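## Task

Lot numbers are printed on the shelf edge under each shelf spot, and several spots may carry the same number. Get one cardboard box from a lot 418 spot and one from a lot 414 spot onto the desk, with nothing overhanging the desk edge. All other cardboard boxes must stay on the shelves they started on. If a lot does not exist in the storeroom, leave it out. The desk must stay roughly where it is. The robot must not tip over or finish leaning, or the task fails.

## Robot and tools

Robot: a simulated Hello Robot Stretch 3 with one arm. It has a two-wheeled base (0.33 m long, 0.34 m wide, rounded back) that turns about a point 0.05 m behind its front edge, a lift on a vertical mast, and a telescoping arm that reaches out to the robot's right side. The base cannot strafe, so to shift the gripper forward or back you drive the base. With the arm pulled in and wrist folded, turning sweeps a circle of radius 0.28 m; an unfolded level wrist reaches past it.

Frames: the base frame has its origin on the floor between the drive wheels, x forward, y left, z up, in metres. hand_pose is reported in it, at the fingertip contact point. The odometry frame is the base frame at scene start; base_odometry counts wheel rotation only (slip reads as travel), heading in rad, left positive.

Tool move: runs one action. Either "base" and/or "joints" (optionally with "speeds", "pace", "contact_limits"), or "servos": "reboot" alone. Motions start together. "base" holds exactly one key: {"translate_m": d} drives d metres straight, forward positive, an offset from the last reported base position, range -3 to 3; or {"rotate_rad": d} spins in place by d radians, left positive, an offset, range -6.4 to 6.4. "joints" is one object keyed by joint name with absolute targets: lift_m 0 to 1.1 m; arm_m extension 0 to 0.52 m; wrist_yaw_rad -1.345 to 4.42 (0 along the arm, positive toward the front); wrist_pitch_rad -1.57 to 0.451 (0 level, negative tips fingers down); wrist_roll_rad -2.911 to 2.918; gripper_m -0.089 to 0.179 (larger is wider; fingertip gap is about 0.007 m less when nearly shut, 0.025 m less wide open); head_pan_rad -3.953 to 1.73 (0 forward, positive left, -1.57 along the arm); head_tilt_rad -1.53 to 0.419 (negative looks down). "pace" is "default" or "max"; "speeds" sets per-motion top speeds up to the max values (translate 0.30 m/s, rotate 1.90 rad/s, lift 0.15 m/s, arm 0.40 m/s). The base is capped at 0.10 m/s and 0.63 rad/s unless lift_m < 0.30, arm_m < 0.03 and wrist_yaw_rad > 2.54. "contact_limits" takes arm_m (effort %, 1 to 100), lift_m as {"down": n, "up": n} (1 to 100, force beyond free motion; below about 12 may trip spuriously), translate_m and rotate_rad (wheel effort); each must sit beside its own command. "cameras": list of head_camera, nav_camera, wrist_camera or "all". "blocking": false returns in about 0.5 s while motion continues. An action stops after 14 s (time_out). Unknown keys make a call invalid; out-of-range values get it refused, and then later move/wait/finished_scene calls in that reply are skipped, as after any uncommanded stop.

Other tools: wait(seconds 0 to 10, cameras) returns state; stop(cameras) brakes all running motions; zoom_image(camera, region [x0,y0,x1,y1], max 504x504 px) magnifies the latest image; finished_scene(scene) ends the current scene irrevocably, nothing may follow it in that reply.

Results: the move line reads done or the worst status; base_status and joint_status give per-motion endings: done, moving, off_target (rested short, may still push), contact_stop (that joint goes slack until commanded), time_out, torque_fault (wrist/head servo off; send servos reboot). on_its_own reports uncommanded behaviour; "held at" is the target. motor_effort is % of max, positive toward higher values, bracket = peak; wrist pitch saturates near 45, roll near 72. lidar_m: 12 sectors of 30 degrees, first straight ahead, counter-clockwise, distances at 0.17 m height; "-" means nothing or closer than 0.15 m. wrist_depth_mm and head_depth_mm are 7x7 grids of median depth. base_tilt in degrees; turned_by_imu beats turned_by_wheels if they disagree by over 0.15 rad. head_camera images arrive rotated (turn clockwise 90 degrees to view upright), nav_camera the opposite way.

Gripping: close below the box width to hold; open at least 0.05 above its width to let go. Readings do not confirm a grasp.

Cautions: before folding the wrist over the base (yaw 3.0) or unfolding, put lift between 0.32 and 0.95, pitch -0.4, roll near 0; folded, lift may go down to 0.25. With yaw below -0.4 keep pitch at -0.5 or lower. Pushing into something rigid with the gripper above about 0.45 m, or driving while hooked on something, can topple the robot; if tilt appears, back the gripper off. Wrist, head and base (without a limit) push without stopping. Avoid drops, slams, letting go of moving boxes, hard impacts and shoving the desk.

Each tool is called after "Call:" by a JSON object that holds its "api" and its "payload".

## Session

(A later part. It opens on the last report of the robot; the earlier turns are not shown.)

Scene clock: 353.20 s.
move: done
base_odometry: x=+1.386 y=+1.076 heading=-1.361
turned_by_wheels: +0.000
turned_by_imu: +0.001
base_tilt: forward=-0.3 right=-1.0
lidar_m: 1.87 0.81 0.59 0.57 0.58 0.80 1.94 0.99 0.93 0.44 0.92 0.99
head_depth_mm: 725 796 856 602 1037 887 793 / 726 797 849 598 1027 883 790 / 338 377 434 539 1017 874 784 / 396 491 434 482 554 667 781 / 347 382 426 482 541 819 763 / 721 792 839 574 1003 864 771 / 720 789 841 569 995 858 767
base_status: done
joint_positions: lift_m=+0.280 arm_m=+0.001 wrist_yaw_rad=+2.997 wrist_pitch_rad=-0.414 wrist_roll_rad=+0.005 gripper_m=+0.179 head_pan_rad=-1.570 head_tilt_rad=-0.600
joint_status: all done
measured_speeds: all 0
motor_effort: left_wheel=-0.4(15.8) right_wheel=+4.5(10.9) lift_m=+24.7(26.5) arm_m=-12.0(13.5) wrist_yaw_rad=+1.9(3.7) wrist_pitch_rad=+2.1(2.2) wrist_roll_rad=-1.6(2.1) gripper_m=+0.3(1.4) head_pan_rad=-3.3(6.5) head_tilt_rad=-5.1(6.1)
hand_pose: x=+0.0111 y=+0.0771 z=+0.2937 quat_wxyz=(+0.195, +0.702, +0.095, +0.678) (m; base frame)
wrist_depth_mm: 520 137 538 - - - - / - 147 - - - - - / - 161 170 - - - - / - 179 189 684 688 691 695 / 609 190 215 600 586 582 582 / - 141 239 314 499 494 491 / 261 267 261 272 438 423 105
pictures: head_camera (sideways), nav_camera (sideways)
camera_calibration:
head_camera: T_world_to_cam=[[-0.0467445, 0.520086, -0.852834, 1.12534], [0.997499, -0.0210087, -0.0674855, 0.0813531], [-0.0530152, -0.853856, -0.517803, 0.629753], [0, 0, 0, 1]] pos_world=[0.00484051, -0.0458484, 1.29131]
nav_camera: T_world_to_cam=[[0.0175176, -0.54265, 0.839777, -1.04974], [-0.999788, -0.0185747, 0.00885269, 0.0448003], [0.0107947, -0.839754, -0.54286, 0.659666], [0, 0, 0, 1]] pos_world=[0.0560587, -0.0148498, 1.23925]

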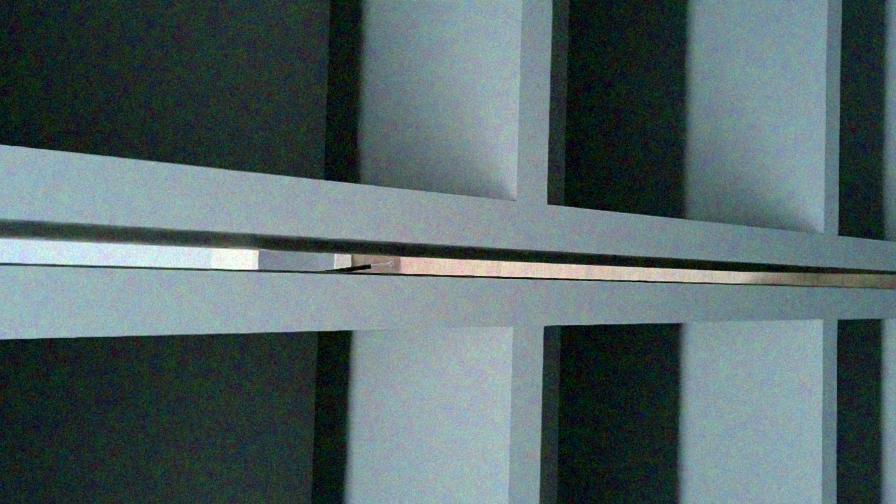

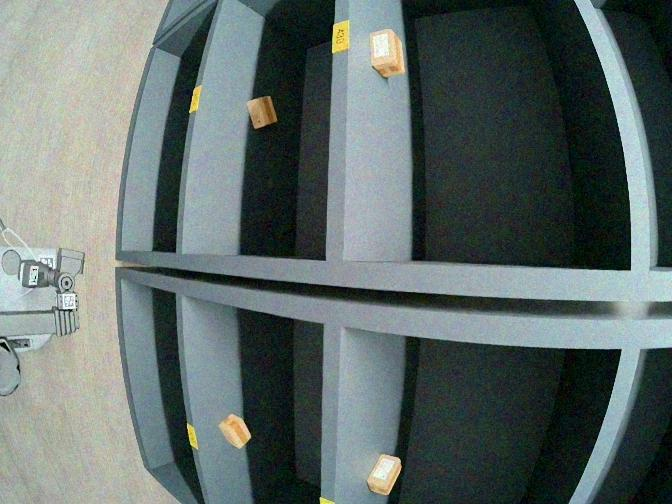

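Call:
{"api": "move", "payload": {"joints": {"head_pan_rad":-1.95,"head_tilt_rad":-0.75}, "cameras": ["head_camera"]}}

Call:
{"api": "move", "payload": {"joints": {"head_pan_rad":-1.1,"head_tilt_rad":-0.7}, "cameras": ["head_camera"]}}

Call:
{"api": "move", "payload": {"joints": {"head_pan_rad":-0.55,"head_tilt_rad":-0.4}, "cameras": ["head_camera"]}}

Call:
{"api": "zoom_image", "payload": {"camera": "head_camera", "region": [300, 100, 780, 504]}}

Scene clock: 366.47 s.
move: done
base_odometry: x=+1.386 y=+1.076 heading=-1.361
turned_by_wheels: +0.000
turned_by_imu: +0.000
base_tilt: forward=-0.4 right=-1.2
lidar_m: 1.87 0.81 0.59 0.57 0.59 0.80 1.94 0.99 0.93 0.44 0.92 0.99
head_depth_mm: 912 944 662 1193 1015 1312 1162 / 868 923 625 1186 962 1271 1160 / 832 894 617 1135 943 1257 1154 / 800 854 611 1118 933 1195 1138 / 765 825 605 1078 929 1167 1104 / 739 798 598 519 666 808 1049 / 688 382 426 519 603 752 1065
base_status: not commanded
joint_positions: lift_m=+0.280 arm_m=+0.001 wrist_yaw_rad=+2.997 wrist_pitch_rad=-0.414 wrist_roll_rad=+0.005 gripper_m=+0.179 head_pan_rad=-1.962 head_tilt_rad=-0.755
joint_status: all done
measured_speeds: all 0
motor_effort: left_wheel=-0.5(1.2) right_wheel=+4.5(4.7) lift_m=+23.3(24.8) arm_m=-11.4(12.0) wrist_yaw_rad=+1.5(2.7) wrist_pitch_rad=+2.1(2.1) wrist_roll_rad=-1.8(2.0) gripper_m=+1.0(1.4) head_pan_rad=-0.6(5.9) head_tilt_rad=-5.0(9.8)
hand_pose: x=+0.0111 y=+0.0771 z=+0.2937 quat_wxyz=(+0.195, +0.702, +0.095, +0.678) (m; base frame)
wrist_depth_mm: 516 137 543 - - - - / - 147 - - - - - / - 161 171 - - - - / - 178 189 683 685 707 690 / 605 191 215 590 583 587 583 / - 142 239 314 500 495 492 / 262 266 261 271 437 422 105
pictures: head_camera (sideways)
camera_calibration:
head_camera: T_world_to_cam=[[0.203479, 0.614097, -0.762549, 1.00616], [0.917728, -0.390994, -0.0699891, 0.0851009], [-0.341132, -0.685572, -0.643133, 0.794586], [0, 0, 0, 1]] pos_world=[-0.0117729, -0.0398608, 1.28423]

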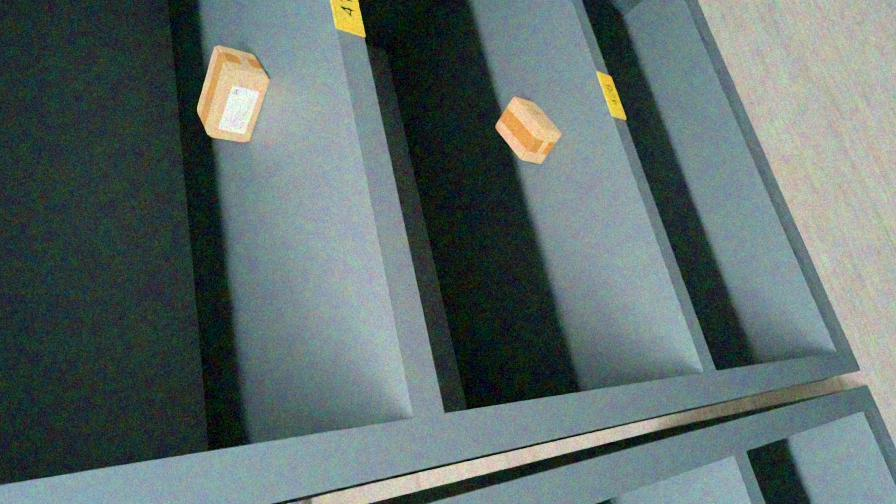

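Scene clock: 367.47 s.
move: done
base_odometry: x=+1.386 y=+1.076 heading=-1.361
turned_by_wheels: +0.000
turned_by_imu: +0.000
base_tilt: forward=-0.4 right=-1.2
lidar_m: 1.87 0.81 0.59 0.57 0.59 0.80 1.94 0.99 0.93 0.44 0.92 0.99
head_depth_mm: 713 779 704 477 540 634 747 / 744 821 695 525 993 710 845 / 779 866 687 543 982 812 1105 / 819 899 680 1113 977 871 1108 / 864 934 671 1141 972 1225 1141 / 911 968 657 1212 963 1269 1159 / 962 1012 686 1206 1017 1289 1153
base_status: not commanded
joint_positions: lift_m=+0.280 arm_m=+0.001 wrist_yaw_rad=+2.997 wrist_pitch_rad=-0.414 wrist_roll_rad=+0.005 gripper_m=+0.179 head_pan_rad=-1.084 head_tilt_rad=-0.704
joint_status: all done
measured_speeds: all 0
motor_effort: left_wheel=-0.8(1.4) right_wheel=+4.6(4.8) lift_m=+24.0(24.6) arm_m=-11.5(11.9) wrist_yaw_rad=+0.9(2.8) wrist_pitch_rad=+2.0(2.1) wrist_roll_rad=-1.8(2.0) gripper_m=+0.8(1.0) head_pan_rad=+1.0(5.8) head_tilt_rad=+2.4(5.6)
hand_pose: x=+0.0111 y=+0.0771 z=+0.2937 quat_wxyz=(+0.195, +0.702, +0.095, +0.678) (m; base frame)
wrist_depth_mm: 512 137 533 - - - - / - 148 - - - - - / - 161 171 - - - - / - 178 190 688 673 700 699 / 606 190 214 587 587 583 579 / - 141 240 314 499 492 493 / 262 267 262 270 433 421 105
pictures: head_camera (sideways)
camera_calibration:
head_camera: T_world_to_cam=[[-0.324382, 0.513429, -0.79446, 1.05099], [0.888313, 0.453978, -0.0693141, 0.0844133], [0.32508, -0.728213, -0.603348, 0.738747], [0, 0, 0, 1]] pos_world=[0.025786, -0.039966, 1.28654]

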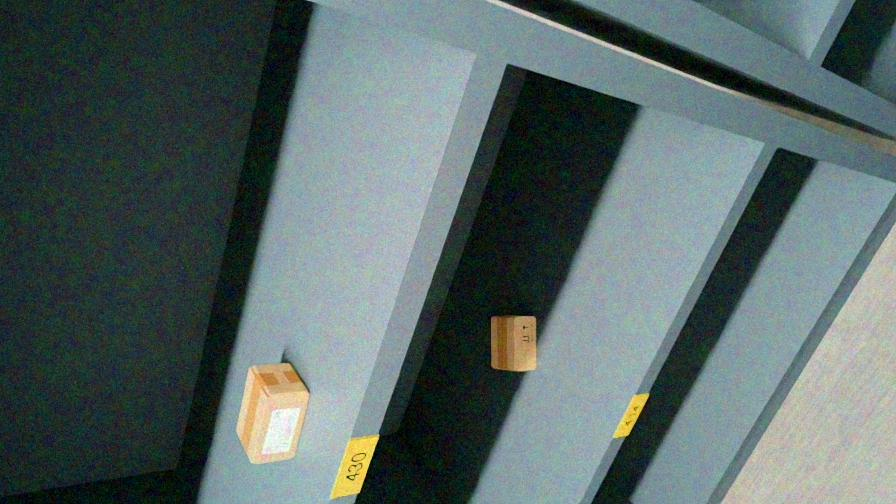

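Scene clock: 368.33 s.
move: done
base_odometry: x=+1.386 y=+1.076 heading=-1.361
turned_by_wheels: +0.000
turned_by_imu: +0.000
base_tilt: forward=-0.3 right=-1.2
lidar_m: 1.87 0.81 0.59 0.57 0.59 0.80 1.94 0.99 0.93 0.44 0.92 0.98
head_depth_mm: 532 993 1043 982 611 1044 854 / 629 1038 1114 969 678 1080 846 / 869 965 1047 955 1219 1070 870 / 836 907 970 998 1137 1102 1299 / 856 911 972 1042 1126 1218 1299 / 1604 1661 1752 1894 1937 1703 1391 / 1531 1625 1768 2371 2167 1760 1392
base_status: not commanded
joint_positions: lift_m=+0.280 arm_m=+0.001 wrist_yaw_rad=+2.997 wrist_pitch_rad=-0.414 wrist_roll_rad=+0.005 gripper_m=+0.179 head_pan_rad=-0.529 head_tilt_rad=-0.392
joint_status: all done
measured_speeds: all 0
motor_effort: left_wheel=-0.9(1.3) right_wheel=+4.1(5.1) lift_m=+23.0(24.5) arm_m=-11.0(11.7) wrist_yaw_rad=+1.7(2.8) wrist_pitch_rad=+2.1(2.1) wrist_roll_rad=-1.9(2.0) gripper_m=+1.1(1.1) head_pan_rad=+0.0(5.0) head_tilt_rad=+3.8(7.7)
hand_pose: x=+0.0111 y=+0.0771 z=+0.2937 quat_wxyz=(+0.195, +0.702, +0.095, +0.678) (m; base frame)
wrist_depth_mm: 517 137 535 - - - - / - 147 - - - - - / - 161 171 - - - - / - 178 189 686 675 695 694 / 612 190 215 587 588 582 577 / - 141 240 315 500 495 490 / 262 268 262 271 432 423 105
pictures: head_camera (sideways)
camera_calibration:
head_camera: T_world_to_cam=[[-0.310718, 0.128095, -0.941831, 1.24305], [0.533977, 0.843261, -0.0614748, 0.0764179], [0.786335, -0.522017, -0.330416, 0.380835], [0, 0, 0, 1]] pos_world=[0.0459678, -0.0248655, 1.30127]

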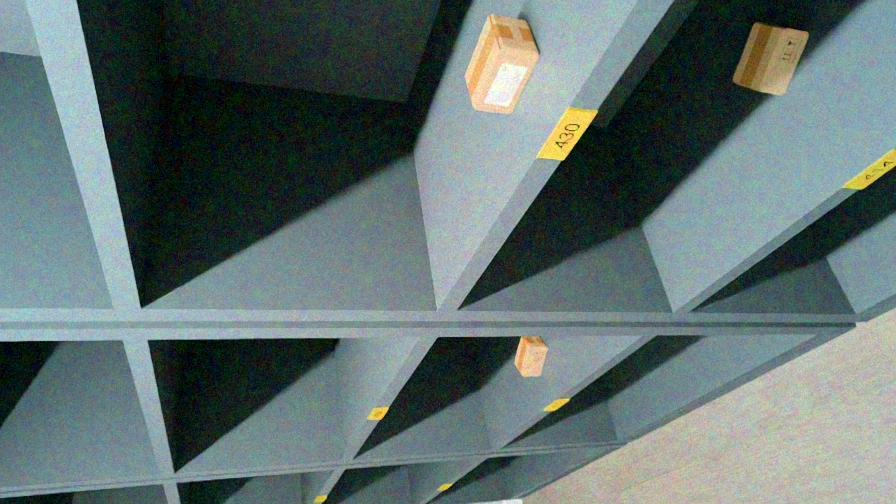

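Scaled by 1.050 from the camera's 896x504 image, which has a finer 1280x720 frame.

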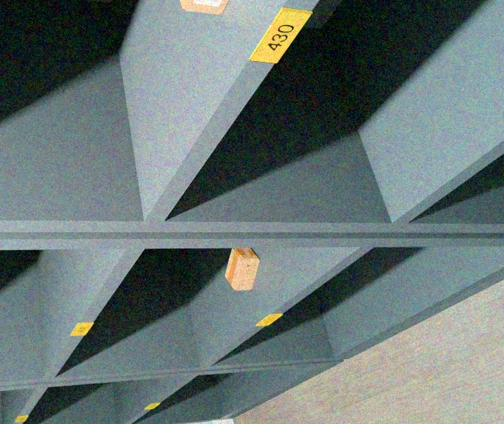

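Call:
{"api": "move", "payload": {"joints": {"head_pan_rad":-1.1,"head_tilt_rad":-0.7}, "cameras": ["head_camera"]}}

Call:
{"api": "zoom_image", "payload": {"camera": "head_camera", "region": [560, 360, 700, 480]}}

Scene clock: 381.73 s.
move: done
base_odometry: x=+1.386 y=+1.076 heading=-1.361
turned_by_wheels: +0.000
turned_by_imu: +0.000
base_tilt: forward=-0.3 right=-1.3
lidar_m: 1.86 0.81 0.59 0.57 0.59 0.80 1.94 0.99 0.93 0.44 0.92 0.99
head_depth_mm: 708 775 626 468 548 662 1048 / 737 816 688 519 925 710 902 / 769 854 679 539 978 829 1084 / 808 884 672 1103 975 850 1105 / 845 920 663 1135 962 1192 1140 / 888 950 652 1166 959 1243 1154 / 940 994 654 1209 981 1262 1156
base_status: not commanded
joint_positions: lift_m=+0.280 arm_m=+0.001 wrist_yaw_rad=+2.997 wrist_pitch_rad=-0.414 wrist_roll_rad=+0.005 gripper_m=+0.179 head_pan_rad=-1.117 head_tilt_rad=-0.709
joint_status: all done
measured_speeds: all 0
motor_effort: left_wheel=-1.1(1.3) right_wheel=+4.5(5.0) lift_m=+23.6(24.0) arm_m=-10.3(11.4) wrist_yaw_rad=+1.3(2.3) wrist_pitch_rad=+2.1(2.2) wrist_roll_rad=-2.0(2.0) gripper_m=+0.6(1.1) head_pan_rad=-0.6(4.4) head_tilt_rad=-3.4(10.3)
hand_pose: x=+0.0111 y=+0.0771 z=+0.2937 quat_wxyz=(+0.195, +0.702, +0.095, +0.678) (m; base frame)
wrist_depth_mm: 515 137 540 - - - - / - 148 - - - - - / - 161 171 - - - - / - 178 189 688 683 697 697 / 605 190 216 591 590 583 578 / - 141 239 315 498 497 494 / 261 267 262 270 435 423 105
pictures: head_camera (sideways)
camera_calibration:
head_camera: T_world_to_cam=[[-0.309029, 0.527923, -0.791074, 1.04641], [0.9028, 0.424418, -0.0694384, 0.0844875], [0.299088, -0.73564, -0.607766, 0.744678], [0, 0, 0, 1]] pos_world=[0.0243698, -0.0404648, 1.28624]

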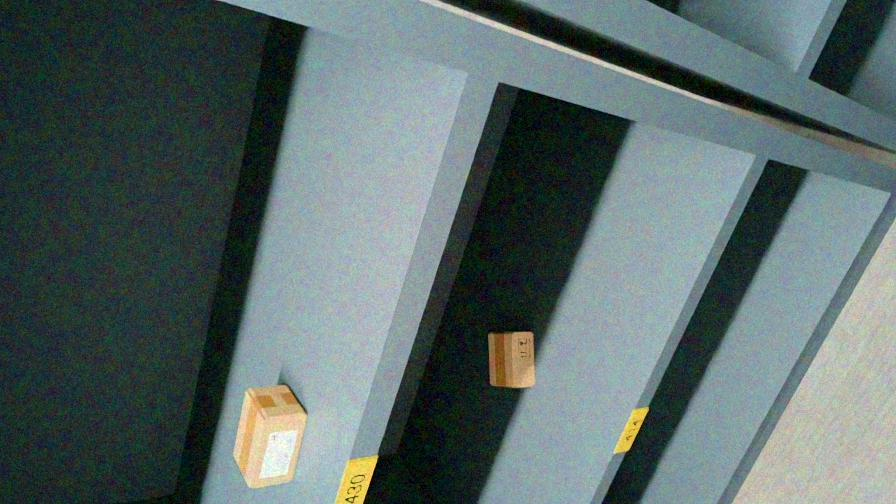

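Scaled by 3.600 from the camera's 896x504 image, which has a finer 1280x720 frame.

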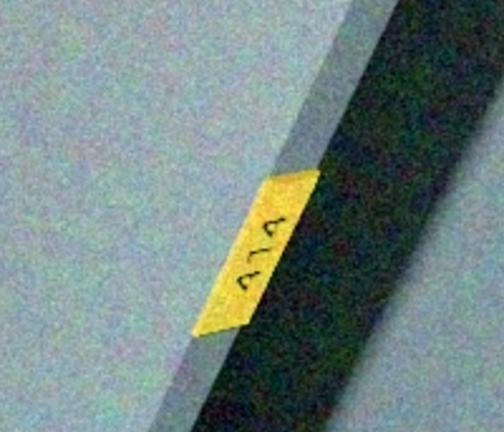

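Call:
{"api": "move", "payload": {"base": {"translate_m":0.475}, "joints": {"lift_m":0.7,"head_pan_rad":-1.57,"head_tilt_rad":-0.8}}}

Call:
{"api": "move", "payload": {"joints": {"wrist_yaw_rad":0}, "cameras": ["head_camera","wrist_camera"]}}

Scene clock: 400.73 s.
move: done
base_odometry: x=+1.485 y=+0.611 heading=-1.361
turned_by_wheels: +0.000
turned_by_imu: +0.000
base_tilt: forward=-0.3 right=-1.2
lidar_m: 2.27 0.82 0.59 0.57 0.59 0.80 2.18 0.63 0.61 0.89 0.60 0.61
head_depth_mm: 735 790 577 1028 925 1023 332 / 734 785 572 1051 912 1187 325 / 733 789 565 1041 907 1179 322 / 732 784 534 1039 900 1176 353 / 735 772 531 1059 894 1165 369 / 735 763 548 1055 890 1162 1108 / 736 752 542 1044 885 1153 1103
base_status: done
joint_positions: lift_m=+0.700 arm_m=+0.001 wrist_yaw_rad=+2.997 wrist_pitch_rad=-0.414 wrist_roll_rad=+0.005 gripper_m=+0.179 head_pan_rad=-1.570 head_tilt_rad=-0.800
joint_status: all done
measured_speeds: all 0
motor_effort: left_wheel=+8.2(11.2) right_wheel=+2.1(11.3) lift_m=+30.6(35.2) arm_m=-8.9(10.5) wrist_yaw_rad=+1.8(3.1) wrist_pitch_rad=+2.1(2.2) wrist_roll_rad=-1.9(2.1) gripper_m=+0.3(1.1) head_pan_rad=+3.5(4.6) head_tilt_rad=-6.4(7.8)
hand_pose: x=+0.0111 y=+0.0771 z=+0.7136 quat_wxyz=(+0.195, +0.702, +0.095, +0.678) (m; base frame)
wrist_depth_mm: 517 137 539 - - - - / - 148 - - - - - / - 161 171 - - - - / - 178 187 - - - - / - 148 205 - - - - / - 139 231 969 956 968 966 / 850 873 278 874 866 846 105
pictures: none

Scene clock: 403.23 s.
move: done
base_odometry: x=+1.485 y=+0.611 heading=-1.361
turned_by_wheels: +0.000
turned_by_imu: +0.000
base_tilt: forward=-0.3 right=-1.3
lidar_m: 2.27 0.82 0.59 0.57 0.59 0.80 2.18 0.63 0.61 0.89 0.60 0.61
head_depth_mm: 737 788 578 1037 918 1020 332 / 734 790 572 1054 912 1183 325 / 735 788 566 1047 909 1153 322 / 735 783 534 1033 902 432 354 / 733 772 530 1057 893 1154 1108 / 737 761 547 1055 893 1159 1106 / 733 750 541 1044 886 1151 1107
base_status: not commanded
joint_positions: lift_m=+0.700 arm_m=+0.001 wrist_yaw_rad=+0.003 wrist_pitch_rad=-0.414 wrist_roll_rad=+0.005 gripper_m=+0.179 head_pan_rad=-1.570 head_tilt_rad=-0.800
joint_status: all done
measured_speeds: all 0
motor_effort: left_wheel=+8.8(8.8) right_wheel=+2.5(2.8) lift_m=+30.6(31.1) arm_m=-8.4(9.4) wrist_yaw_rad=-3.8(6.2) wrist_pitch_rad=+2.1(2.1) wrist_roll_rad=-1.8(2.1) gripper_m=+0.7(1.1) head_pan_rad=+4.0(4.0) head_tilt_rad=-6.7(7.0)
hand_pose: x=-0.0208 y=-0.3705 z=+0.7136 quat_wxyz=(+0.691, +0.146, -0.693, -0.145) (m; base frame)
wrist_depth_mm: 496 - - - - - 568 / 497 - - - - - - / 494 - - - - - - / 499 509 500 475 514 509 484 / 456 433 434 428 426 422 424 / 118 350 370 366 364 362 358 / - 340 338 331 334 330 105
pictures: head_camera (sideways), wrist_camera
camera_calibration:
head_camera: T_world_to_cam=[[-0.046803, 0.679081, -0.73257, 0.968622], [0.997491, -0.00722148, -0.0704227, 0.0851604], [-0.0531129, -0.734028, -0.677039, 0.836941], [0, 0, 0, 1]] pos_world=[0.00484005, -0.0428193, 1.28222]
wrist_camera: T_world_to_cam=[[-0.998822, -0.037934, -0.0302475, -0.00658921], [0.00279087, 0.577486, -0.816396, 0.829186], [0.0484367, -0.815519, -0.5767, 0.276609], [0, 0, 0, 1]] pos_world=[-0.0222936, -0.253514, 0.836265]

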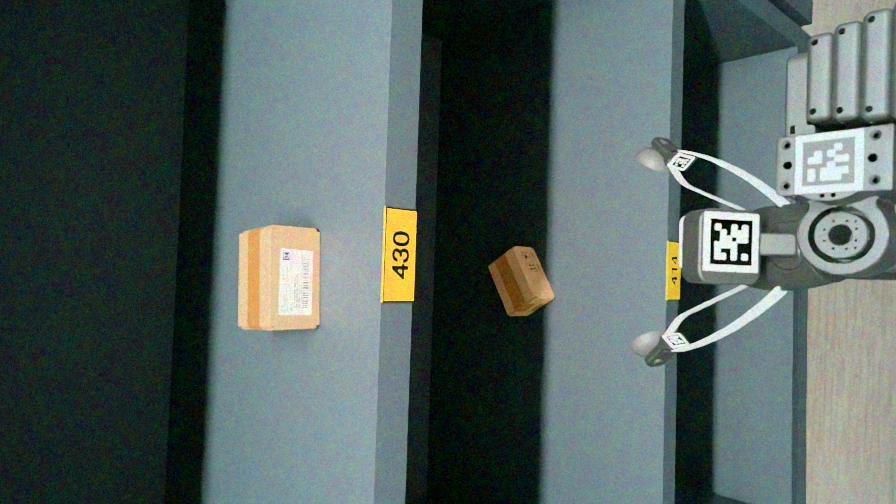

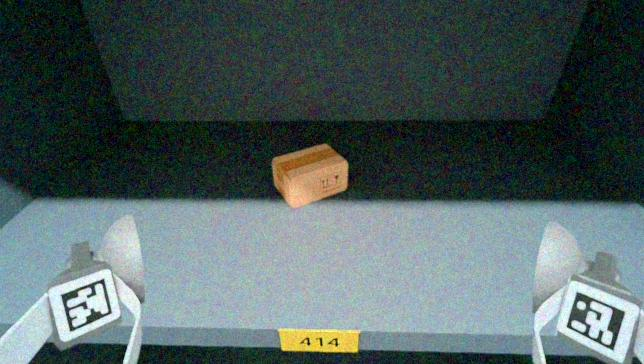

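Call:
{"api": "move", "payload": {"base": {"translate_m":-0.06}, "joints": {"lift_m":0.62,"wrist_yaw_rad":0.42,"wrist_pitch_rad":-0.25}}}

Call:
{"api": "move", "payload": {"joints": {"arm_m":0.24}, "cameras": ["head_camera","wrist_camera"]}}

Scene clock: 434.87 s.
move: done
base_odometry: x=+1.472 y=+0.670 heading=-1.361
turned_by_wheels: +0.000
turned_by_imu: +0.000
base_tilt: forward=-0.3 right=-1.1
lidar_m: 2.27 0.82 0.59 0.57 0.59 0.80 2.17 0.63 0.57 0.89 0.67 0.64
head_depth_mm: 736 790 578 910 896 934 1110 / 738 789 571 1054 914 1159 1115 / 734 787 566 1040 910 1177 390 / 734 781 560 1037 900 1171 475 / 733 771 533 1029 896 1140 1064 / 735 760 529 1048 892 1135 1105 / 736 748 542 1044 886 1128 1107
base_status: done
joint_positions: lift_m=+0.620 arm_m=+0.001 wrist_yaw_rad=+0.417 wrist_pitch_rad=-0.271 wrist_roll_rad=+0.005 gripper_m=+0.179 head_pan_rad=-1.570 head_tilt_rad=-0.800
joint_status: all done
measured_speeds: all 0
motor_effort: left_wheel=-6.1(8.3) right_wheel=-7.5(13.0) lift_m=+24.0(29.2) arm_m=-7.4(8.4) wrist_yaw_rad=+2.2(5.6) wrist_pitch_rad=+3.5(4.9) wrist_roll_rad=-1.8(2.0) gripper_m=+0.5(1.1) head_pan_rad=+3.5(3.9) head_tilt_rad=-5.9(6.9)
hand_pose: x=+0.0759 y=-0.3654 z=+0.6669 quat_wxyz=(+0.704, +0.239, -0.667, +0.051) (m; base frame)
wrist_depth_mm: 383 466 - - - - - / 393 469 - - - - - / 410 482 - - - - - / 427 479 489 487 428 481 504 / 500 406 404 401 398 396 392 / 123 139 351 329 325 324 319 / - - 796 305 282 265 105
pictures: none

Scene clock: 437.87 s.
move: done
base_odometry: x=+1.472 y=+0.670 heading=-1.361
turned_by_wheels: +0.000
turned_by_imu: +0.000
base_tilt: forward=-0.3 right=-1.2
lidar_m: 2.27 0.82 0.59 0.57 0.59 0.80 2.17 0.62 0.57 0.89 0.67 0.64
head_depth_mm: 734 789 576 908 897 936 1112 / 734 789 572 1056 915 493 396 / 736 789 564 1043 561 1154 1113 / 733 778 560 1032 602 1169 1111 / 735 771 532 1031 851 1166 1108 / 735 760 528 1048 868 1160 1104 / 734 750 542 1037 884 1155 1108
base_status: not commanded
joint_positions: lift_m=+0.620 arm_m=+0.240 wrist_yaw_rad=+0.417 wrist_pitch_rad=-0.271 wrist_roll_rad=+0.005 gripper_m=+0.179 head_pan_rad=-1.570 head_tilt_rad=-0.800
joint_status: all done
measured_speeds: all 0
motor_effort: left_wheel=-6.0(6.8) right_wheel=-7.3(8.3) lift_m=+25.3(25.7) arm_m=+13.5(14.9) wrist_yaw_rad=+1.7(3.7) wrist_pitch_rad=+3.5(3.6) wrist_roll_rad=-1.8(2.0) gripper_m=+0.7(1.1) head_pan_rad=+3.0(3.8) head_tilt_rad=-5.9(7.1)
hand_pose: x=+0.0759 y=-0.6048 z=+0.6669 quat_wxyz=(+0.704, +0.239, -0.667, +0.051) (m; base frame)
wrist_depth_mm: 385 469 - - - - - / 392 471 - - - - - / 405 479 - - - - - / 415 482 497 489 - - - / 405 404 402 398 396 393 - / 123 306 326 268 265 321 318 / 262 270 277 232 234 265 105
pictures: head_camera (sideways), wrist_camera
camera_calibration:
head_camera: T_world_to_cam=[[-0.0468663, 0.679184, -0.73247, 0.968498], [0.997488, -0.00716771, -0.0704694, 0.0852229], [-0.0531119, -0.733933, -0.677142, 0.837078], [0, 0, 0, 1]] pos_world=[0.00483986, -0.0428187, 1.28222]
wrist_camera: T_world_to_cam=[[-0.897589, -0.440137, -0.0247742, -0.174924], [-0.180539, 0.418287, -0.890192, 0.892903], [0.402169, -0.794554, -0.454911, -0.0415065], [0, 0, 0, 1]] pos_world=[0.0208864, -0.483459, 0.77164]

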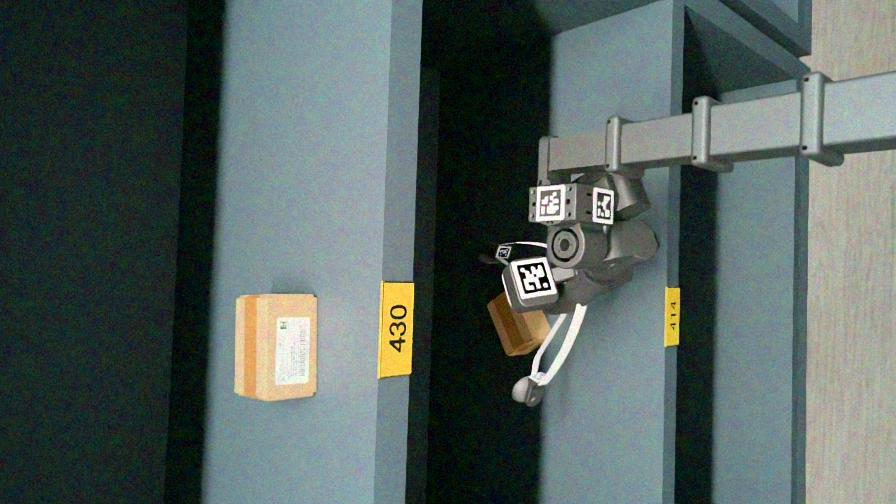

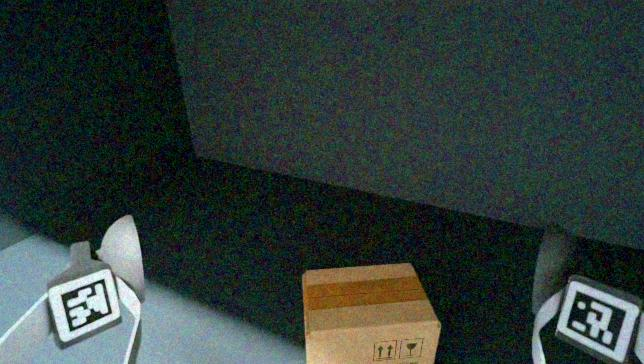

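Call:
{"api": "move", "payload": {"joints": {"arm_m":0.303}}}

Call:
{"api": "move", "payload": {"joints": {"lift_m":0.525}, "speeds": {"lift_m":0.06}, "contact_limits": {"lift_m":{"down":15}}, "cameras": ["wrist_camera"]}}

Scene clock: 446.93 s.
move: done
base_odometry: x=+1.472 y=+0.670 heading=-1.361
turned_by_wheels: +0.000
turned_by_imu: +0.000
base_tilt: forward=-0.2 right=-1.3
lidar_m: 2.27 0.81 0.59 0.57 0.59 0.80 2.17 0.63 0.57 0.89 0.67 0.64
head_depth_mm: 735 788 577 909 896 937 1112 / 735 788 571 1054 914 494 396 / 734 789 566 1042 593 1152 1109 / 735 783 560 692 656 1169 1114 / 734 770 531 1029 869 1169 1107 / 732 763 528 1048 887 1159 1116 / 733 749 540 1045 880 1152 1111
base_status: not commanded
joint_positions: lift_m=+0.620 arm_m=+0.303 wrist_yaw_rad=+0.417 wrist_pitch_rad=-0.271 wrist_roll_rad=+0.005 gripper_m=+0.179 head_pan_rad=-1.570 head_tilt_rad=-0.800
joint_status: all done
measured_speeds: all 0
motor_effort: left_wheel=-6.5(7.2) right_wheel=-7.6(8.6) lift_m=+28.4(28.9) arm_m=+13.5(14.9) wrist_yaw_rad=+1.4(4.1) wrist_pitch_rad=+3.5(3.5) wrist_roll_rad=-1.9(2.0) gripper_m=+0.7(1.2) head_pan_rad=+3.2(3.6) head_tilt_rad=-5.4(6.6)
hand_pose: x=+0.0759 y=-0.6678 z=+0.6669 quat_wxyz=(+0.704, +0.239, -0.667, +0.051) (m; base frame)
wrist_depth_mm: 387 447 - - - - - / 396 463 - - - - - / 404 483 - - - - - / 414 493 491 - - - - / 407 399 401 399 378 362 - / 123 307 328 325 325 323 - / 262 270 277 217 265 264 105
pictures: none

Scene clock: 449.10 s.
move: done
base_odometry: x=+1.472 y=+0.670 heading=-1.361
turned_by_wheels: +0.000
turned_by_imu: +0.000
base_tilt: forward=-0.3 right=-1.2
lidar_m: 2.28 0.82 0.59 0.57 0.59 0.80 2.18 0.63 0.57 0.89 0.67 0.64
head_depth_mm: 737 791 577 911 894 937 1110 / 735 791 571 1051 915 1137 1101 / 737 789 564 1043 691 596 1078 / 734 783 559 1037 713 1169 1115 / 733 770 531 1029 855 1168 1109 / 733 757 528 1047 888 1156 1111 / 736 749 542 1043 884 1154 1106
base_status: not commanded
joint_positions: lift_m=+0.525 arm_m=+0.303 wrist_yaw_rad=+0.417 wrist_pitch_rad=-0.271 wrist_roll_rad=+0.005 gripper_m=+0.179 head_pan_rad=-1.570 head_tilt_rad=-0.800
joint_status: all done
measured_speeds: all 0
motor_effort: left_wheel=-6.3(6.9) right_wheel=-8.1(8.3) lift_m=+22.8(28.3) arm_m=+11.8(13.7) wrist_yaw_rad=+3.0(3.2) wrist_pitch_rad=+3.3(3.5) wrist_roll_rad=-1.7(2.1) gripper_m=+0.8(1.1) head_pan_rad=+3.2(3.6) head_tilt_rad=-5.9(6.8)
contact_limits: lift_m down 15 (down: maximum 72; up: maximum 65)
hand_pose: x=+0.0759 y=-0.6678 z=+0.5719 quat_wxyz=(+0.704, +0.239, -0.667, +0.051) (m; base frame)
wrist_depth_mm: 385 441 - - - - - / 391 467 - - - - - / 394 442 407 375 - - - / 315 314 311 309 305 301 284 / 253 230 163 153 160 235 244 / 119 141 133 135 137 192 191 / 157 166 143 145 152 158 107
pictures: wrist_camera
camera_calibration:
wrist_camera: T_world_to_cam=[[-0.897597, -0.440123, -0.0247145, -0.205039], [-0.180527, 0.418163, -0.890253, 0.83466], [0.402155, -0.794627, -0.454796, -0.134897], [0, 0, 0, 1]] pos_world=[0.0208864, -0.546459, 0.67664]

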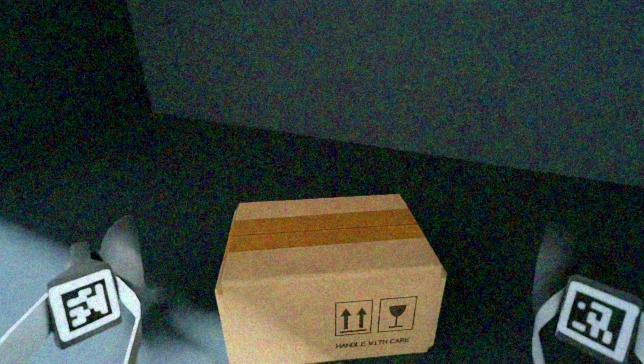

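Call:
{"api": "move", "payload": {"joints": {"gripper_m":0.045}}}

Call:
{"api": "move", "payload": {"joints": {"lift_m":0.6}, "cameras": ["wrist_camera"]}}

Scene clock: 457.70 s.
move: done
base_odometry: x=+1.472 y=+0.670 heading=-1.361
turned_by_wheels: +0.000
turned_by_imu: +0.000
base_tilt: forward=-0.2 right=-1.2
lidar_m: 2.27 0.81 0.59 0.57 0.59 0.80 2.18 0.63 0.57 0.89 0.67 0.64
head_depth_mm: 736 792 577 910 896 935 1118 / 737 788 571 1054 913 1136 1100 / 736 790 565 1045 692 596 1072 / 734 783 559 1034 717 1176 1114 / 732 771 531 1027 869 1162 1109 / 733 757 529 1047 890 1158 1109 / 732 746 542 1043 884 1154 1108
base_status: not commanded
joint_positions: lift_m=+0.525 arm_m=+0.303 wrist_yaw_rad=+0.419 wrist_pitch_rad=-0.269 wrist_roll_rad=+0.005 gripper_m=+0.046 head_pan_rad=-1.570 head_tilt_rad=-0.800
joint_status: all done
measured_speeds: all 0
motor_effort: left_wheel=-6.1(6.7) right_wheel=-7.1(8.3) lift_m=+22.6(24.1) arm_m=+8.6(10.6) wrist_yaw_rad=+0.2(3.6) wrist_pitch_rad=+3.1(3.5) wrist_roll_rad=-1.8(2.0) gripper_m=-18.1(89.1) head_pan_rad=+3.0(3.6) head_tilt_rad=-6.0(6.4)
contact_limits: lift_m down 15 (down: maximum 72; up: maximum 65)
hand_pose: x=+0.0764 y=-0.6678 z=+0.5723 quat_wxyz=(+0.704, +0.239, -0.667, +0.052) (m; base frame)
wrist_depth_mm: 384 445 - - - - - / 397 466 - - - - - / 393 446 412 376 - - - / 318 314 315 306 308 303 285 / 245 243 153 154 152 237 234 / 199 197 134 136 135 180 192 / 173 156 153 150 154 154 168
pictures: none

Scene clock: 459.20 s.
move: done
base_odometry: x=+1.472 y=+0.670 heading=-1.361
turned_by_wheels: +0.000
turned_by_imu: +0.000
base_tilt: forward=-0.3 right=-1.2
lidar_m: 2.27 0.82 0.59 0.57 0.59 0.80 2.18 0.63 0.57 0.89 0.67 0.64
head_depth_mm: 733 789 577 914 896 934 1115 / 734 786 571 1053 913 826 419 / 735 789 566 1044 610 820 1106 / 734 780 559 1009 670 1172 1115 / 735 770 532 863 873 1168 1109 / 734 756 527 1049 887 1159 1112 / 736 749 542 1045 880 1151 1109
base_status: not commanded
joint_positions: lift_m=+0.600 arm_m=+0.303 wrist_yaw_rad=+0.419 wrist_pitch_rad=-0.273 wrist_roll_rad=+0.005 gripper_m=+0.046 head_pan_rad=-1.570 head_tilt_rad=-0.800
joint_status: all done
measured_speeds: all 0
motor_effort: left_wheel=-6.2(6.5) right_wheel=-7.5(8.4) lift_m=+29.3(34.2) arm_m=+8.3(9.3) wrist_yaw_rad=+0.3(1.6) wrist_pitch_rad=+3.8(4.1) wrist_roll_rad=-1.8(1.9) gripper_m=-17.6(18.3) head_pan_rad=+2.4(3.5) head_tilt_rad=-5.2(6.5)
hand_pose: x=+0.0762 y=-0.6675 z=+0.6463 quat_wxyz=(+0.704, +0.240, -0.667, +0.051) (m; base frame)
wrist_depth_mm: 386 444 - - - - - / 397 462 - - - - - / 404 481 - - - - - / 415 475 471 434 - - - / 368 368 153 158 153 341 - / 300 300 134 137 137 282 292 / 261 239 147 148 152 234 247
pictures: wrist_camera
camera_calibration:
wrist_camera: T_world_to_cam=[[-0.896767, -0.441807, -0.0248215, -0.203872], [-0.182222, 0.419821, -0.889126, 0.901297], [0.403243, -0.792816, -0.456988, -0.0983917], [0, 0, 0, 1]] pos_world=[0.0210855, -0.546462, 0.751342]

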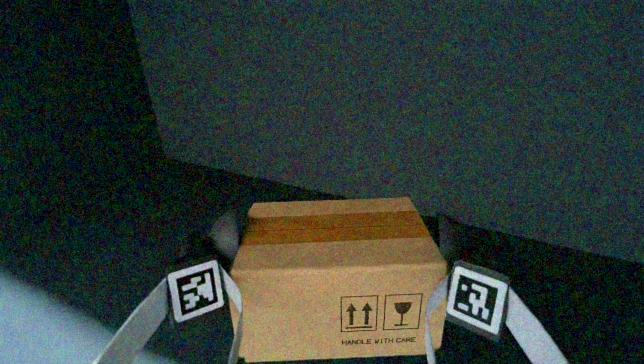

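Call:
{"api": "move", "payload": {"joints": {"arm_m":0.0}}}

Call:
{"api": "move", "payload": {"joints": {"wrist_yaw_rad":1.57,"lift_m":0.65}, "speeds": {"wrist_yaw_rad":0.8}}}

Call:
{"api": "move", "payload": {"base": {"translate_m":-1.21}, "joints": {"lift_m":0.82}}}

Call:
{"api": "move", "payload": {"base": {"translate_m":-0.41}}}

Call:
{"api": "move", "payload": {"base": {"rotate_rad":1.582}, "cameras": ["wrist_camera"]}}

Scene clock: 483.37 s.
move: done
base_odometry: x=+1.472 y=+0.670 heading=-1.361
turned_by_wheels: +0.000
turned_by_imu: +0.000
base_tilt: forward=-0.5 right=-1.2
lidar_m: 2.26 0.82 0.59 0.57 0.59 0.80 2.18 0.63 0.57 0.89 0.67 0.64
head_depth_mm: 733 788 578 910 896 936 1114 / 736 789 571 1054 915 1158 1116 / 738 789 567 1038 904 1176 1111 / 735 785 560 1035 903 1151 490 / 735 772 532 1029 896 664 529 / 733 762 528 1055 889 810 1112 / 736 750 540 1042 884 1156 1107
base_status: not commanded
joint_positions: lift_m=+0.600 arm_m=+0.001 wrist_yaw_rad=+0.419 wrist_pitch_rad=-0.273 wrist_roll_rad=+0.005 gripper_m=+0.046 head_pan_rad=-1.570 head_tilt_rad=-0.800
joint_status: all done
measured_speeds: all 0
motor_effort: left_wheel=-6.0(6.7) right_wheel=-7.3(8.1) lift_m=+28.6(28.6) arm_m=-12.7(14.7) wrist_yaw_rad=-0.1(1.6) wrist_pitch_rad=+3.9(4.0) wrist_roll_rad=-1.7(2.0) gripper_m=-17.6(18.0) head_pan_rad=+2.5(3.0) head_tilt_rad=-5.6(6.3)
hand_pose: x=+0.0762 y=-0.3650 z=+0.6463 quat_wxyz=(+0.704, +0.240, -0.667, +0.051) (m; base frame)
wrist_depth_mm: 384 465 - - - - - / 393 465 - - - - - / 408 477 - - - - - / 435 468 476 474 461 463 458 / - 407 153 158 155 360 357 / 562 485 134 137 136 284 292 / 840 - 145 148 150 236 248
pictures: none

Scene clock: 485.40 s.
move: done
base_odometry: x=+1.472 y=+0.670 heading=-1.361
turned_by_wheels: +0.000
turned_by_imu: +0.000
base_tilt: forward=-0.3 right=-1.1
lidar_m: 2.27 0.81 0.59 0.57 0.59 0.80 2.18 0.63 0.57 0.89 0.67 0.64
head_depth_mm: 737 791 576 912 897 935 1110 / 736 788 571 1052 912 1167 372 / 736 790 566 1042 909 1175 361 / 735 784 561 1036 903 1172 420 / 734 769 532 1027 896 1167 1112 / 733 761 528 1051 888 1161 1110 / 736 749 541 1037 882 1150 1103
base_status: not commanded
joint_positions: lift_m=+0.650 arm_m=+0.001 wrist_yaw_rad=+1.567 wrist_pitch_rad=-0.274 wrist_roll_rad=+0.005 gripper_m=+0.046 head_pan_rad=-1.570 head_tilt_rad=-0.800
joint_status: all done
measured_speeds: all 0
motor_effort: left_wheel=-6.1(6.7) right_wheel=-7.4(8.1) lift_m=+24.1(33.5) arm_m=-10.5(12.9) wrist_yaw_rad=+2.9(5.1) wrist_pitch_rad=+4.1(4.1) wrist_roll_rad=-1.7(2.0) gripper_m=-17.6(18.2) head_pan_rad=+2.5(2.8) head_tilt_rad=-5.3(6.3)
hand_pose: x=+0.2188 y=-0.1466 z=+0.6962 quat_wxyz=(+0.564, +0.564, -0.429, +0.425) (m; base frame)
wrist_depth_mm: - - - - - - 370 / - - - - - - 374 / - - - - - - 393 / - - - - - - 426 / - - 153 158 154 - 437 / - - 134 137 136 484 385 / 875 900 145 149 152 122 -
pictures: none

Scene clock: 498.63 s.
move: done
base_odometry: x=+1.219 y=+1.853 heading=-1.360
turned_by_wheels: +0.000
turned_by_imu: -0.001
base_tilt: forward=-0.1 right=-1.2
lidar_m: 1.73 0.80 0.58 0.56 0.58 0.79 1.16 1.20 0.46 0.46 0.93 0.86
head_depth_mm: 352 2744 2456 1930 1558 1414 - / 428 421 475 1744 1549 - 1083 / 717 707 555 681 759 330 1070 / 741 782 560 1065 900 817 296 / 743 772 553 1054 896 1171 301 / 741 763 548 1052 888 817 298 / 742 747 542 1043 862 1128 319
base_status: done
joint_positions: lift_m=+0.820 arm_m=+0.001 wrist_yaw_rad=+1.567 wrist_pitch_rad=-0.274 wrist_roll_rad=+0.005 gripper_m=+0.046 head_pan_rad=-1.570 head_tilt_rad=-0.800
joint_status: all done
measured_speeds: all 0
motor_effort: left_wheel=-1.4(11.6) right_wheel=-10.8(14.3) lift_m=+24.3(35.2) arm_m=+6.2(9.9) wrist_yaw_rad=+2.1(3.8) wrist_pitch_rad=+4.0(4.1) wrist_roll_rad=-1.8(2.1) gripper_m=-17.9(18.1) head_pan_rad=+1.7(2.9) head_tilt_rad=-4.6(6.4)
hand_pose: x=+0.2188 y=-0.1466 z=+0.8662 quat_wxyz=(+0.564, +0.564, -0.429, +0.424) (m; base frame)
wrist_depth_mm: - - - - - - - / - - - - - - - / - - - - - - - / - - - - - - - / - - 153 158 155 - - / - - 134 137 136 - - / - - 146 148 150 110 -
pictures: none

Scene clock: 503.87 s.
move: done
base_odometry: x=+1.134 y=+2.254 heading=-1.360
turned_by_wheels: +0.000
turned_by_imu: +0.000
base_tilt: forward=-0.4 right=-1.3
lidar_m: 2.12 0.80 0.58 0.56 0.58 0.78 0.75 0.78 1.06 2.82 0.52 1.23
head_depth_mm: 2081 2028 2003 1847 1568 1412 - / 2645 2905 2431 1894 1558 - 1085 / 2711 3022 2415 1888 1546 329 1070 / 2702 3004 2421 1879 1533 1209 296 / 2711 2994 2392 1846 1523 1297 301 / 2569 2962 2358 1792 1394 1263 299 / 2379 810 824 839 862 933 318
base_status: done
joint_positions: lift_m=+0.820 arm_m=+0.001 wrist_yaw_rad=+1.567 wrist_pitch_rad=-0.274 wrist_roll_rad=+0.005 gripper_m=+0.046 head_pan_rad=-1.570 head_tilt_rad=-0.800
joint_status: not commanded
measured_speeds: all 0
motor_effort: left_wheel=-5.1(9.7) right_wheel=-7.6(14.2) lift_m=+25.0(25.4) arm_m=+12.2(12.2) wrist_yaw_rad=+2.4(4.0) wrist_pitch_rad=+4.0(4.1) wrist_roll_rad=-1.7(2.1) gripper_m=-17.7(18.0) head_pan_rad=+1.8(2.2) head_tilt_rad=-4.9(5.6)
hand_pose: x=+0.2188 y=-0.1466 z=+0.8662 quat_wxyz=(+0.564, +0.564, -0.429, +0.424) (m; base frame)
wrist_depth_mm: - - - - - - - / - - - - - - - / - - - - - - - / - - - - - - - / - - 153 158 155 698 - / - - 134 137 136 - - / - - 145 149 151 125 -
pictures: none

Scene clock: 507.50 s.
move: done
base_odometry: x=+1.134 y=+2.254 heading=+0.221
turned_by_wheels: +1.582
turned_by_imu: +1.557
base_tilt: forward=-0.3 right=-1.1
lidar_m: 0.56 0.58 0.78 0.75 0.78 1.05 2.82 0.53 1.23 2.13 0.80 0.58
head_depth_mm: 1535 1837 1280 1421 1475 1324 - / 1842 1961 2161 1784 1518 - 1083 / 3249 3055 2431 1889 1544 330 1071 / 3348 3318 2403 1883 1540 1220 296 / 3366 3296 2368 1838 1520 1296 301 / 2569 2604 2259 1854 1514 1295 299 / 1668 1690 1727 1716 1502 1284 319
base_status: done
joint_positions: lift_m=+0.820 arm_m=+0.001 wrist_yaw_rad=+1.567 wrist_pitch_rad=-0.274 wrist_roll_rad=+0.005 gripper_m=+0.046 head_pan_rad=-1.570 head_tilt_rad=-0.800
joint_status: not commanded
measured_speeds: all 0
motor_effort: left_wheel=-8.3(13.4) right_wheel=+8.3(11.8) lift_m=+25.6(25.9) arm_m=+4.6(12.8) wrist_yaw_rad=+1.9(3.7) wrist_pitch_rad=+4.0(4.1) wrist_roll_rad=-2.0(2.0) gripper_m=-17.4(18.3) head_pan_rad=+1.8(2.1) head_tilt_rad=-4.4(5.2)
hand_pose: x=+0.2188 y=-0.1466 z=+0.8662 quat_wxyz=(+0.564, +0.564, -0.429, +0.425) (m; base frame)
wrist_depth_mm: 442 438 434 433 427 426 422 / 474 468 466 456 456 453 447 / 509 505 495 494 491 489 485 / 537 537 530 525 523 521 516 / - - 153 158 153 545 540 / - - 134 137 136 - - / - - 143 148 147 110 -
pictures: wrist_camera
camera_calibration:
wrist_camera: T_world_to_cam=[[0.0349347, -0.999079, -0.0249081, -0.125857], [-0.458124, 0.00614125, -0.888867, 0.903628], [0.888201, 0.0424633, -0.457488, 0.374377], [0, 0, 0, 1]] pos_world=[0.085848, -0.147187, 0.971343]

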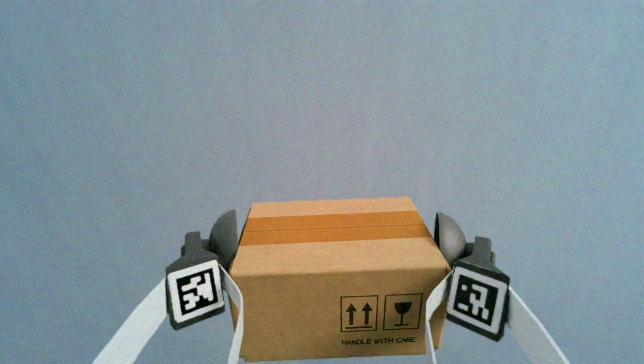

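Call:
{"api": "move", "payload": {"base": {"translate_m":-1.2}}}

Call:
{"api": "move", "payload": {"base": {"translate_m":-0.2}}}

Call:
{"api": "move", "payload": {"base": {"rotate_rad":-1.874}}}

Call:
{"api": "move", "payload": {"base": {"translate_m":1.2}}}

Call:
{"api": "move", "payload": {"base": {"translate_m":0.43}}}

Call:
{"api": "move", "payload": {"base": {"rotate_rad":0.292}, "cameras": ["head_camera"]}}

Scene clock: 528.10 s.
move: done
base_odometry: x=-0.037 y=+1.991 heading=+0.221
turned_by_wheels: +0.000
turned_by_imu: -0.001
base_tilt: forward=-0.2 right=-1.1
lidar_m: 1.75 1.05 0.76 0.74 0.76 1.03 2.00 1.69 2.00 1.15 0.41 0.40
head_depth_mm: 3360 3424 2478 1931 1560 1414 - / 3240 3323 2447 1886 1552 - 1082 / 3313 3365 2419 1891 1543 330 1070 / 3231 3331 2374 1884 1532 1220 296 / 2807 2906 2285 1858 1516 1294 300 / 1306 1343 1378 1421 1440 1289 298 / 850 866 877 893 917 878 319
base_status: done
joint_positions: lift_m=+0.820 arm_m=+0.001 wrist_yaw_rad=+1.567 wrist_pitch_rad=-0.274 wrist_roll_rad=+0.005 gripper_m=+0.046 head_pan_rad=-1.570 head_tilt_rad=-0.800
joint_status: not commanded
measured_speeds: all 0
motor_effort: left_wheel=-8.8(12.6) right_wheel=-1.8(12.0) lift_m=+26.1(27.1) arm_m=-3.1(13.3) wrist_yaw_rad=+2.2(4.0) wrist_pitch_rad=+3.9(4.1) wrist_roll_rad=-1.7(2.1) gripper_m=-17.5(18.1) head_pan_rad=+1.1(1.8) head_tilt_rad=-3.4(5.0)
hand_pose: x=+0.2188 y=-0.1465 z=+0.8662 quat_wxyz=(+0.564, +0.564, -0.429, +0.425) (m; base frame)
wrist_depth_mm: - - - - - 258 191 / - - - - - 258 193 / - - - - - 259 205 / - - - - - 257 219 / - - 153 158 153 259 237 / - - 134 137 136 256 258 / - - 145 149 149 125 282
pictures: none

Scene clock: 531.23 s.
move: done
base_odometry: x=-0.232 y=+1.947 heading=+0.221
turned_by_wheels: +0.000
turned_by_imu: -0.001
base_tilt: forward=-0.2 right=-1.2
lidar_m: 1.94 1.05 0.76 0.73 0.76 1.03 1.80 1.51 2.14 1.98 0.69 0.56
head_depth_mm: 3269 3373 2498 1916 1564 1415 - / 3337 3356 2465 1890 1552 - 1082 / 3192 3370 2436 1880 1550 330 1072 / 3247 3385 2394 1881 1527 1220 296 / 3279 3321 2394 1850 1524 1297 301 / 2252 2278 2172 1858 1509 1283 298 / 1457 1475 1501 1526 1453 1288 318
base_status: done
joint_positions: lift_m=+0.820 arm_m=+0.001 wrist_yaw_rad=+1.567 wrist_pitch_rad=-0.274 wrist_roll_rad=+0.005 gripper_m=+0.046 head_pan_rad=-1.570 head_tilt_rad=-0.800
joint_status: not commanded
measured_speeds: all 0
motor_effort: left_wheel=-3.7(12.3) right_wheel=-7.7(11.1) lift_m=+27.1(27.2) arm_m=+0.4(2.9) wrist_yaw_rad=+2.2(3.4) wrist_pitch_rad=+4.0(4.1) wrist_roll_rad=-1.7(2.0) gripper_m=-17.6(18.1) head_pan_rad=+0.5(1.4) head_tilt_rad=-3.8(4.2)
hand_pose: x=+0.2188 y=-0.1465 z=+0.8662 quat_wxyz=(+0.564, +0.564, -0.429, +0.425) (m; base frame)
wrist_depth_mm: - - - - - 358 356 / - - - - - 387 380 / - - - - - 406 399 / - - - - - 445 - / - - 153 158 153 - - / - - 134 137 136 - - / - - 145 149 149 110 -
pictures: none

Scene clock: 535.30 s.
move: done
base_odometry: x=-0.232 y=+1.947 heading=-1.652
turned_by_wheels: -1.874
turned_by_imu: -1.844
base_tilt: forward=-0.5 right=-1.1
lidar_m: 3.36 1.04 0.57 0.56 1.58 0.87 0.73 0.73 0.83 1.39 1.51 1.53
head_depth_mm: 1075 1123 1183 1250 1334 1375 - / 1281 1362 1443 1552 1514 - 1076 / 1562 1709 1849 1817 1543 329 1076 / 1588 1801 2108 1868 1527 1215 296 / 1543 1763 2026 1863 1514 1291 301 / 1492 1695 1934 1849 1502 1286 299 / 1453 1634 1880 1827 1499 1283 319
base_status: done
joint_positions: lift_m=+0.820 arm_m=+0.001 wrist_yaw_rad=+1.567 wrist_pitch_rad=-0.274 wrist_roll_rad=+0.005 gripper_m=+0.046 head_pan_rad=-1.570 head_tilt_rad=-0.800
joint_status: not commanded
measured_speeds: all 0
motor_effort: left_wheel=+8.0(11.9) right_wheel=-10.0(12.9) lift_m=+27.6(27.7) arm_m=-8.2(8.2) wrist_yaw_rad=+1.0(3.4) wrist_pitch_rad=+4.0(4.1) wrist_roll_rad=-1.6(2.0) gripper_m=-17.5(18.1) head_pan_rad=+1.1(1.1) head_tilt_rad=-4.0(4.6)
hand_pose: x=+0.2188 y=-0.1465 z=+0.8662 quat_wxyz=(+0.564, +0.564, -0.429, +0.425) (m; base frame)
wrist_depth_mm: - - - - - - - / - - - - - - - / - - - - - - - / - - - - - - - / - - 153 158 155 - - / - - 135 137 136 - - / - - 145 148 152 - -
pictures: none

Scene clock: 548.43 s.
move: done
base_odometry: x=-0.330 y=+0.751 heading=-1.652
turned_by_wheels: +0.000
turned_by_imu: +0.001
base_tilt: forward=-0.3 right=-1.1
lidar_m: 2.41 1.79 0.99 0.83 0.83 0.95 1.87 1.87 1.72 1.09 0.87 1.27
head_depth_mm: 1397 1622 1893 1860 1568 1414 - / 1349 1553 1085 1791 1554 - 1080 / 1318 1450 1075 1723 1538 329 1073 / 1281 1397 1065 1490 1531 1217 296 / 1246 1349 1057 912 1520 1295 301 / 1202 1315 1042 902 1510 1288 299 / 1177 1276 1032 862 1464 1285 319
base_status: done
joint_positions: lift_m=+0.820 arm_m=+0.001 wrist_yaw_rad=+1.567 wrist_pitch_rad=-0.274 wrist_roll_rad=+0.005 gripper_m=+0.046 head_pan_rad=-1.570 head_tilt_rad=-0.800
joint_status: not commanded
measured_speeds: all 0
motor_effort: left_wheel=+5.8(11.7) right_wheel=+4.4(10.1) lift_m=+27.9(28.7) arm_m=-8.4(13.2) wrist_yaw_rad=+1.3(3.9) wrist_pitch_rad=+4.0(4.1) wrist_roll_rad=-1.7(2.1) gripper_m=-17.3(18.3) head_pan_rad=+0.0(0.8) head_tilt_rad=-2.9(4.3)
hand_pose: x=+0.2188 y=-0.1465 z=+0.8662 quat_wxyz=(+0.564, +0.564, -0.429, +0.425) (m; base frame)
wrist_depth_mm: - - - - - - - / - - - - - - - / - - - - - 720 - / - - - - - - - / - - 153 158 154 - - / - - 134 136 136 - - / - - 145 149 152 - -
pictures: none

Scene clock: 553.87 s.
move: done
base_odometry: x=-0.365 y=+0.322 heading=-1.652
turned_by_wheels: +0.000
turned_by_imu: +0.000
base_tilt: forward=-0.3 right=-1.3
lidar_m: 2.18 1.99 1.14 0.96 0.96 1.09 2.27 2.27 1.21 0.67 0.94 1.51
head_depth_mm: 1279 1415 1100 939 1531 1425 - / 1242 1376 1088 904 1554 - 1081 / 1196 1348 1078 870 1551 329 1071 / 1164 1293 1069 830 1497 1214 296 / 1133 1262 1056 824 1483 1304 301 / 1099 1232 1044 816 1429 1290 298 / 1072 1203 1036 813 1436 1286 319
base_status: done
joint_positions: lift_m=+0.820 arm_m=+0.001 wrist_yaw_rad=+1.567 wrist_pitch_rad=-0.274 wrist_roll_rad=+0.005 gripper_m=+0.046 head_pan_rad=-1.570 head_tilt_rad=-0.800
joint_status: not commanded
measured_speeds: all 0
motor_effort: left_wheel=+6.0(11.2) right_wheel=+3.2(10.2) lift_m=+28.4(28.9) arm_m=-7.0(9.1) wrist_yaw_rad=+1.7(3.1) wrist_pitch_rad=+4.0(4.1) wrist_roll_rad=-1.9(2.0) gripper_m=-17.5(18.0) head_pan_rad=-0.2(1.2) head_tilt_rad=-3.1(3.8)
hand_pose: x=+0.2188 y=-0.1465 z=+0.8662 quat_wxyz=(+0.564, +0.564, -0.429, +0.425) (m; base frame)
wrist_depth_mm: - - - - - - - / - - - - - - - / - - - - - - - / - - - - - - - / - - 153 158 155 - - / - - 134 137 136 - - / - - 145 149 152 - -
pictures: none

Scene clock: 555.40 s.
move: done
base_odometry: x=-0.365 y=+0.322 heading=-1.361
turned_by_wheels: +0.292
turned_by_imu: +0.288
base_tilt: forward=-0.2 right=-1.1
lidar_m: 2.00 1.37 0.99 0.96 0.99 1.35 2.28 1.90 0.87 0.68 0.95 1.84
head_depth_mm: 1112 1259 1100 853 1519 1415 - / 1112 1259 1093 847 1482 - 1079 / 1116 1264 1080 839 1508 329 1073 / 1113 1257 1069 831 1454 1223 296 / 1107 1255 1060 822 1482 1285 301 / 1108 1242 1046 795 1515 1298 298 / 1112 1232 1039 787 1432 1273 319
base_status: done
joint_positions: lift_m=+0.820 arm_m=+0.001 wrist_yaw_rad=+1.567 wrist_pitch_rad=-0.274 wrist_roll_rad=+0.005 gripper_m=+0.046 head_pan_rad=-1.570 head_tilt_rad=-0.800
joint_status: not commanded
measured_speeds: all 0
motor_effort: left_wheel=-8.9(12.0) right_wheel=+8.6(12.4) lift_m=+29.0(29.2) arm_m=-6.4(7.1) wrist_yaw_rad=+1.6(2.6) wrist_pitch_rad=+4.0(4.1) wrist_roll_rad=-1.7(2.0) gripper_m=-17.2(18.1) head_pan_rad=-0.9(1.4) head_tilt_rad=-2.6(3.5)
hand_pose: x=+0.2188 y=-0.1465 z=+0.8662 quat_wxyz=(+0.564, +0.564, -0.429, +0.425) (m; base frame)
wrist_depth_mm: - - - - - - - / - - - - - - - / - - - - - - - / - - - - - - - / - - 154 157 154 - - / - - 135 137 136 - - / - - 145 149 152 - -
pictures: head_camera (sideways)
camera_calibration:
head_camera: T_world_to_cam=[[-0.0468663, 0.679184, -0.73247, 0.968498], [0.997488, -0.00716771, -0.0704694, 0.0852229], [-0.0531119, -0.733933, -0.677142, 0.837078], [0, 0, 0, 1]] pos_world=[0.00483986, -0.0428187, 1.28222]

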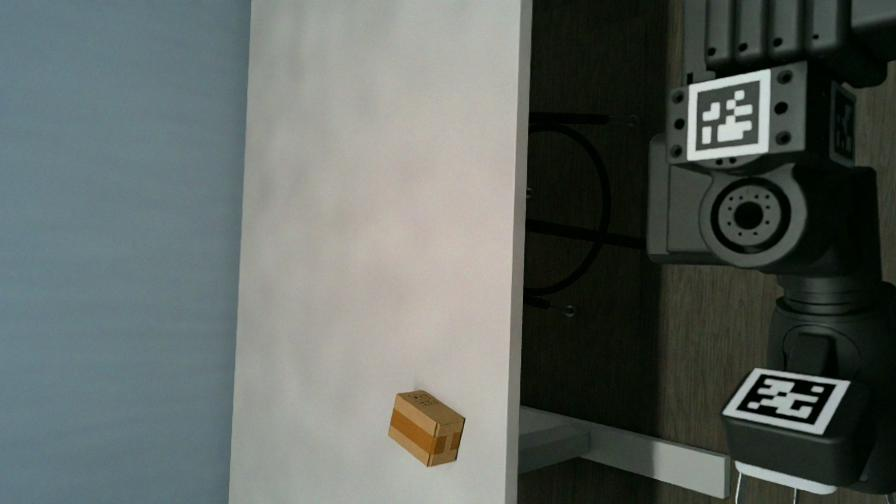

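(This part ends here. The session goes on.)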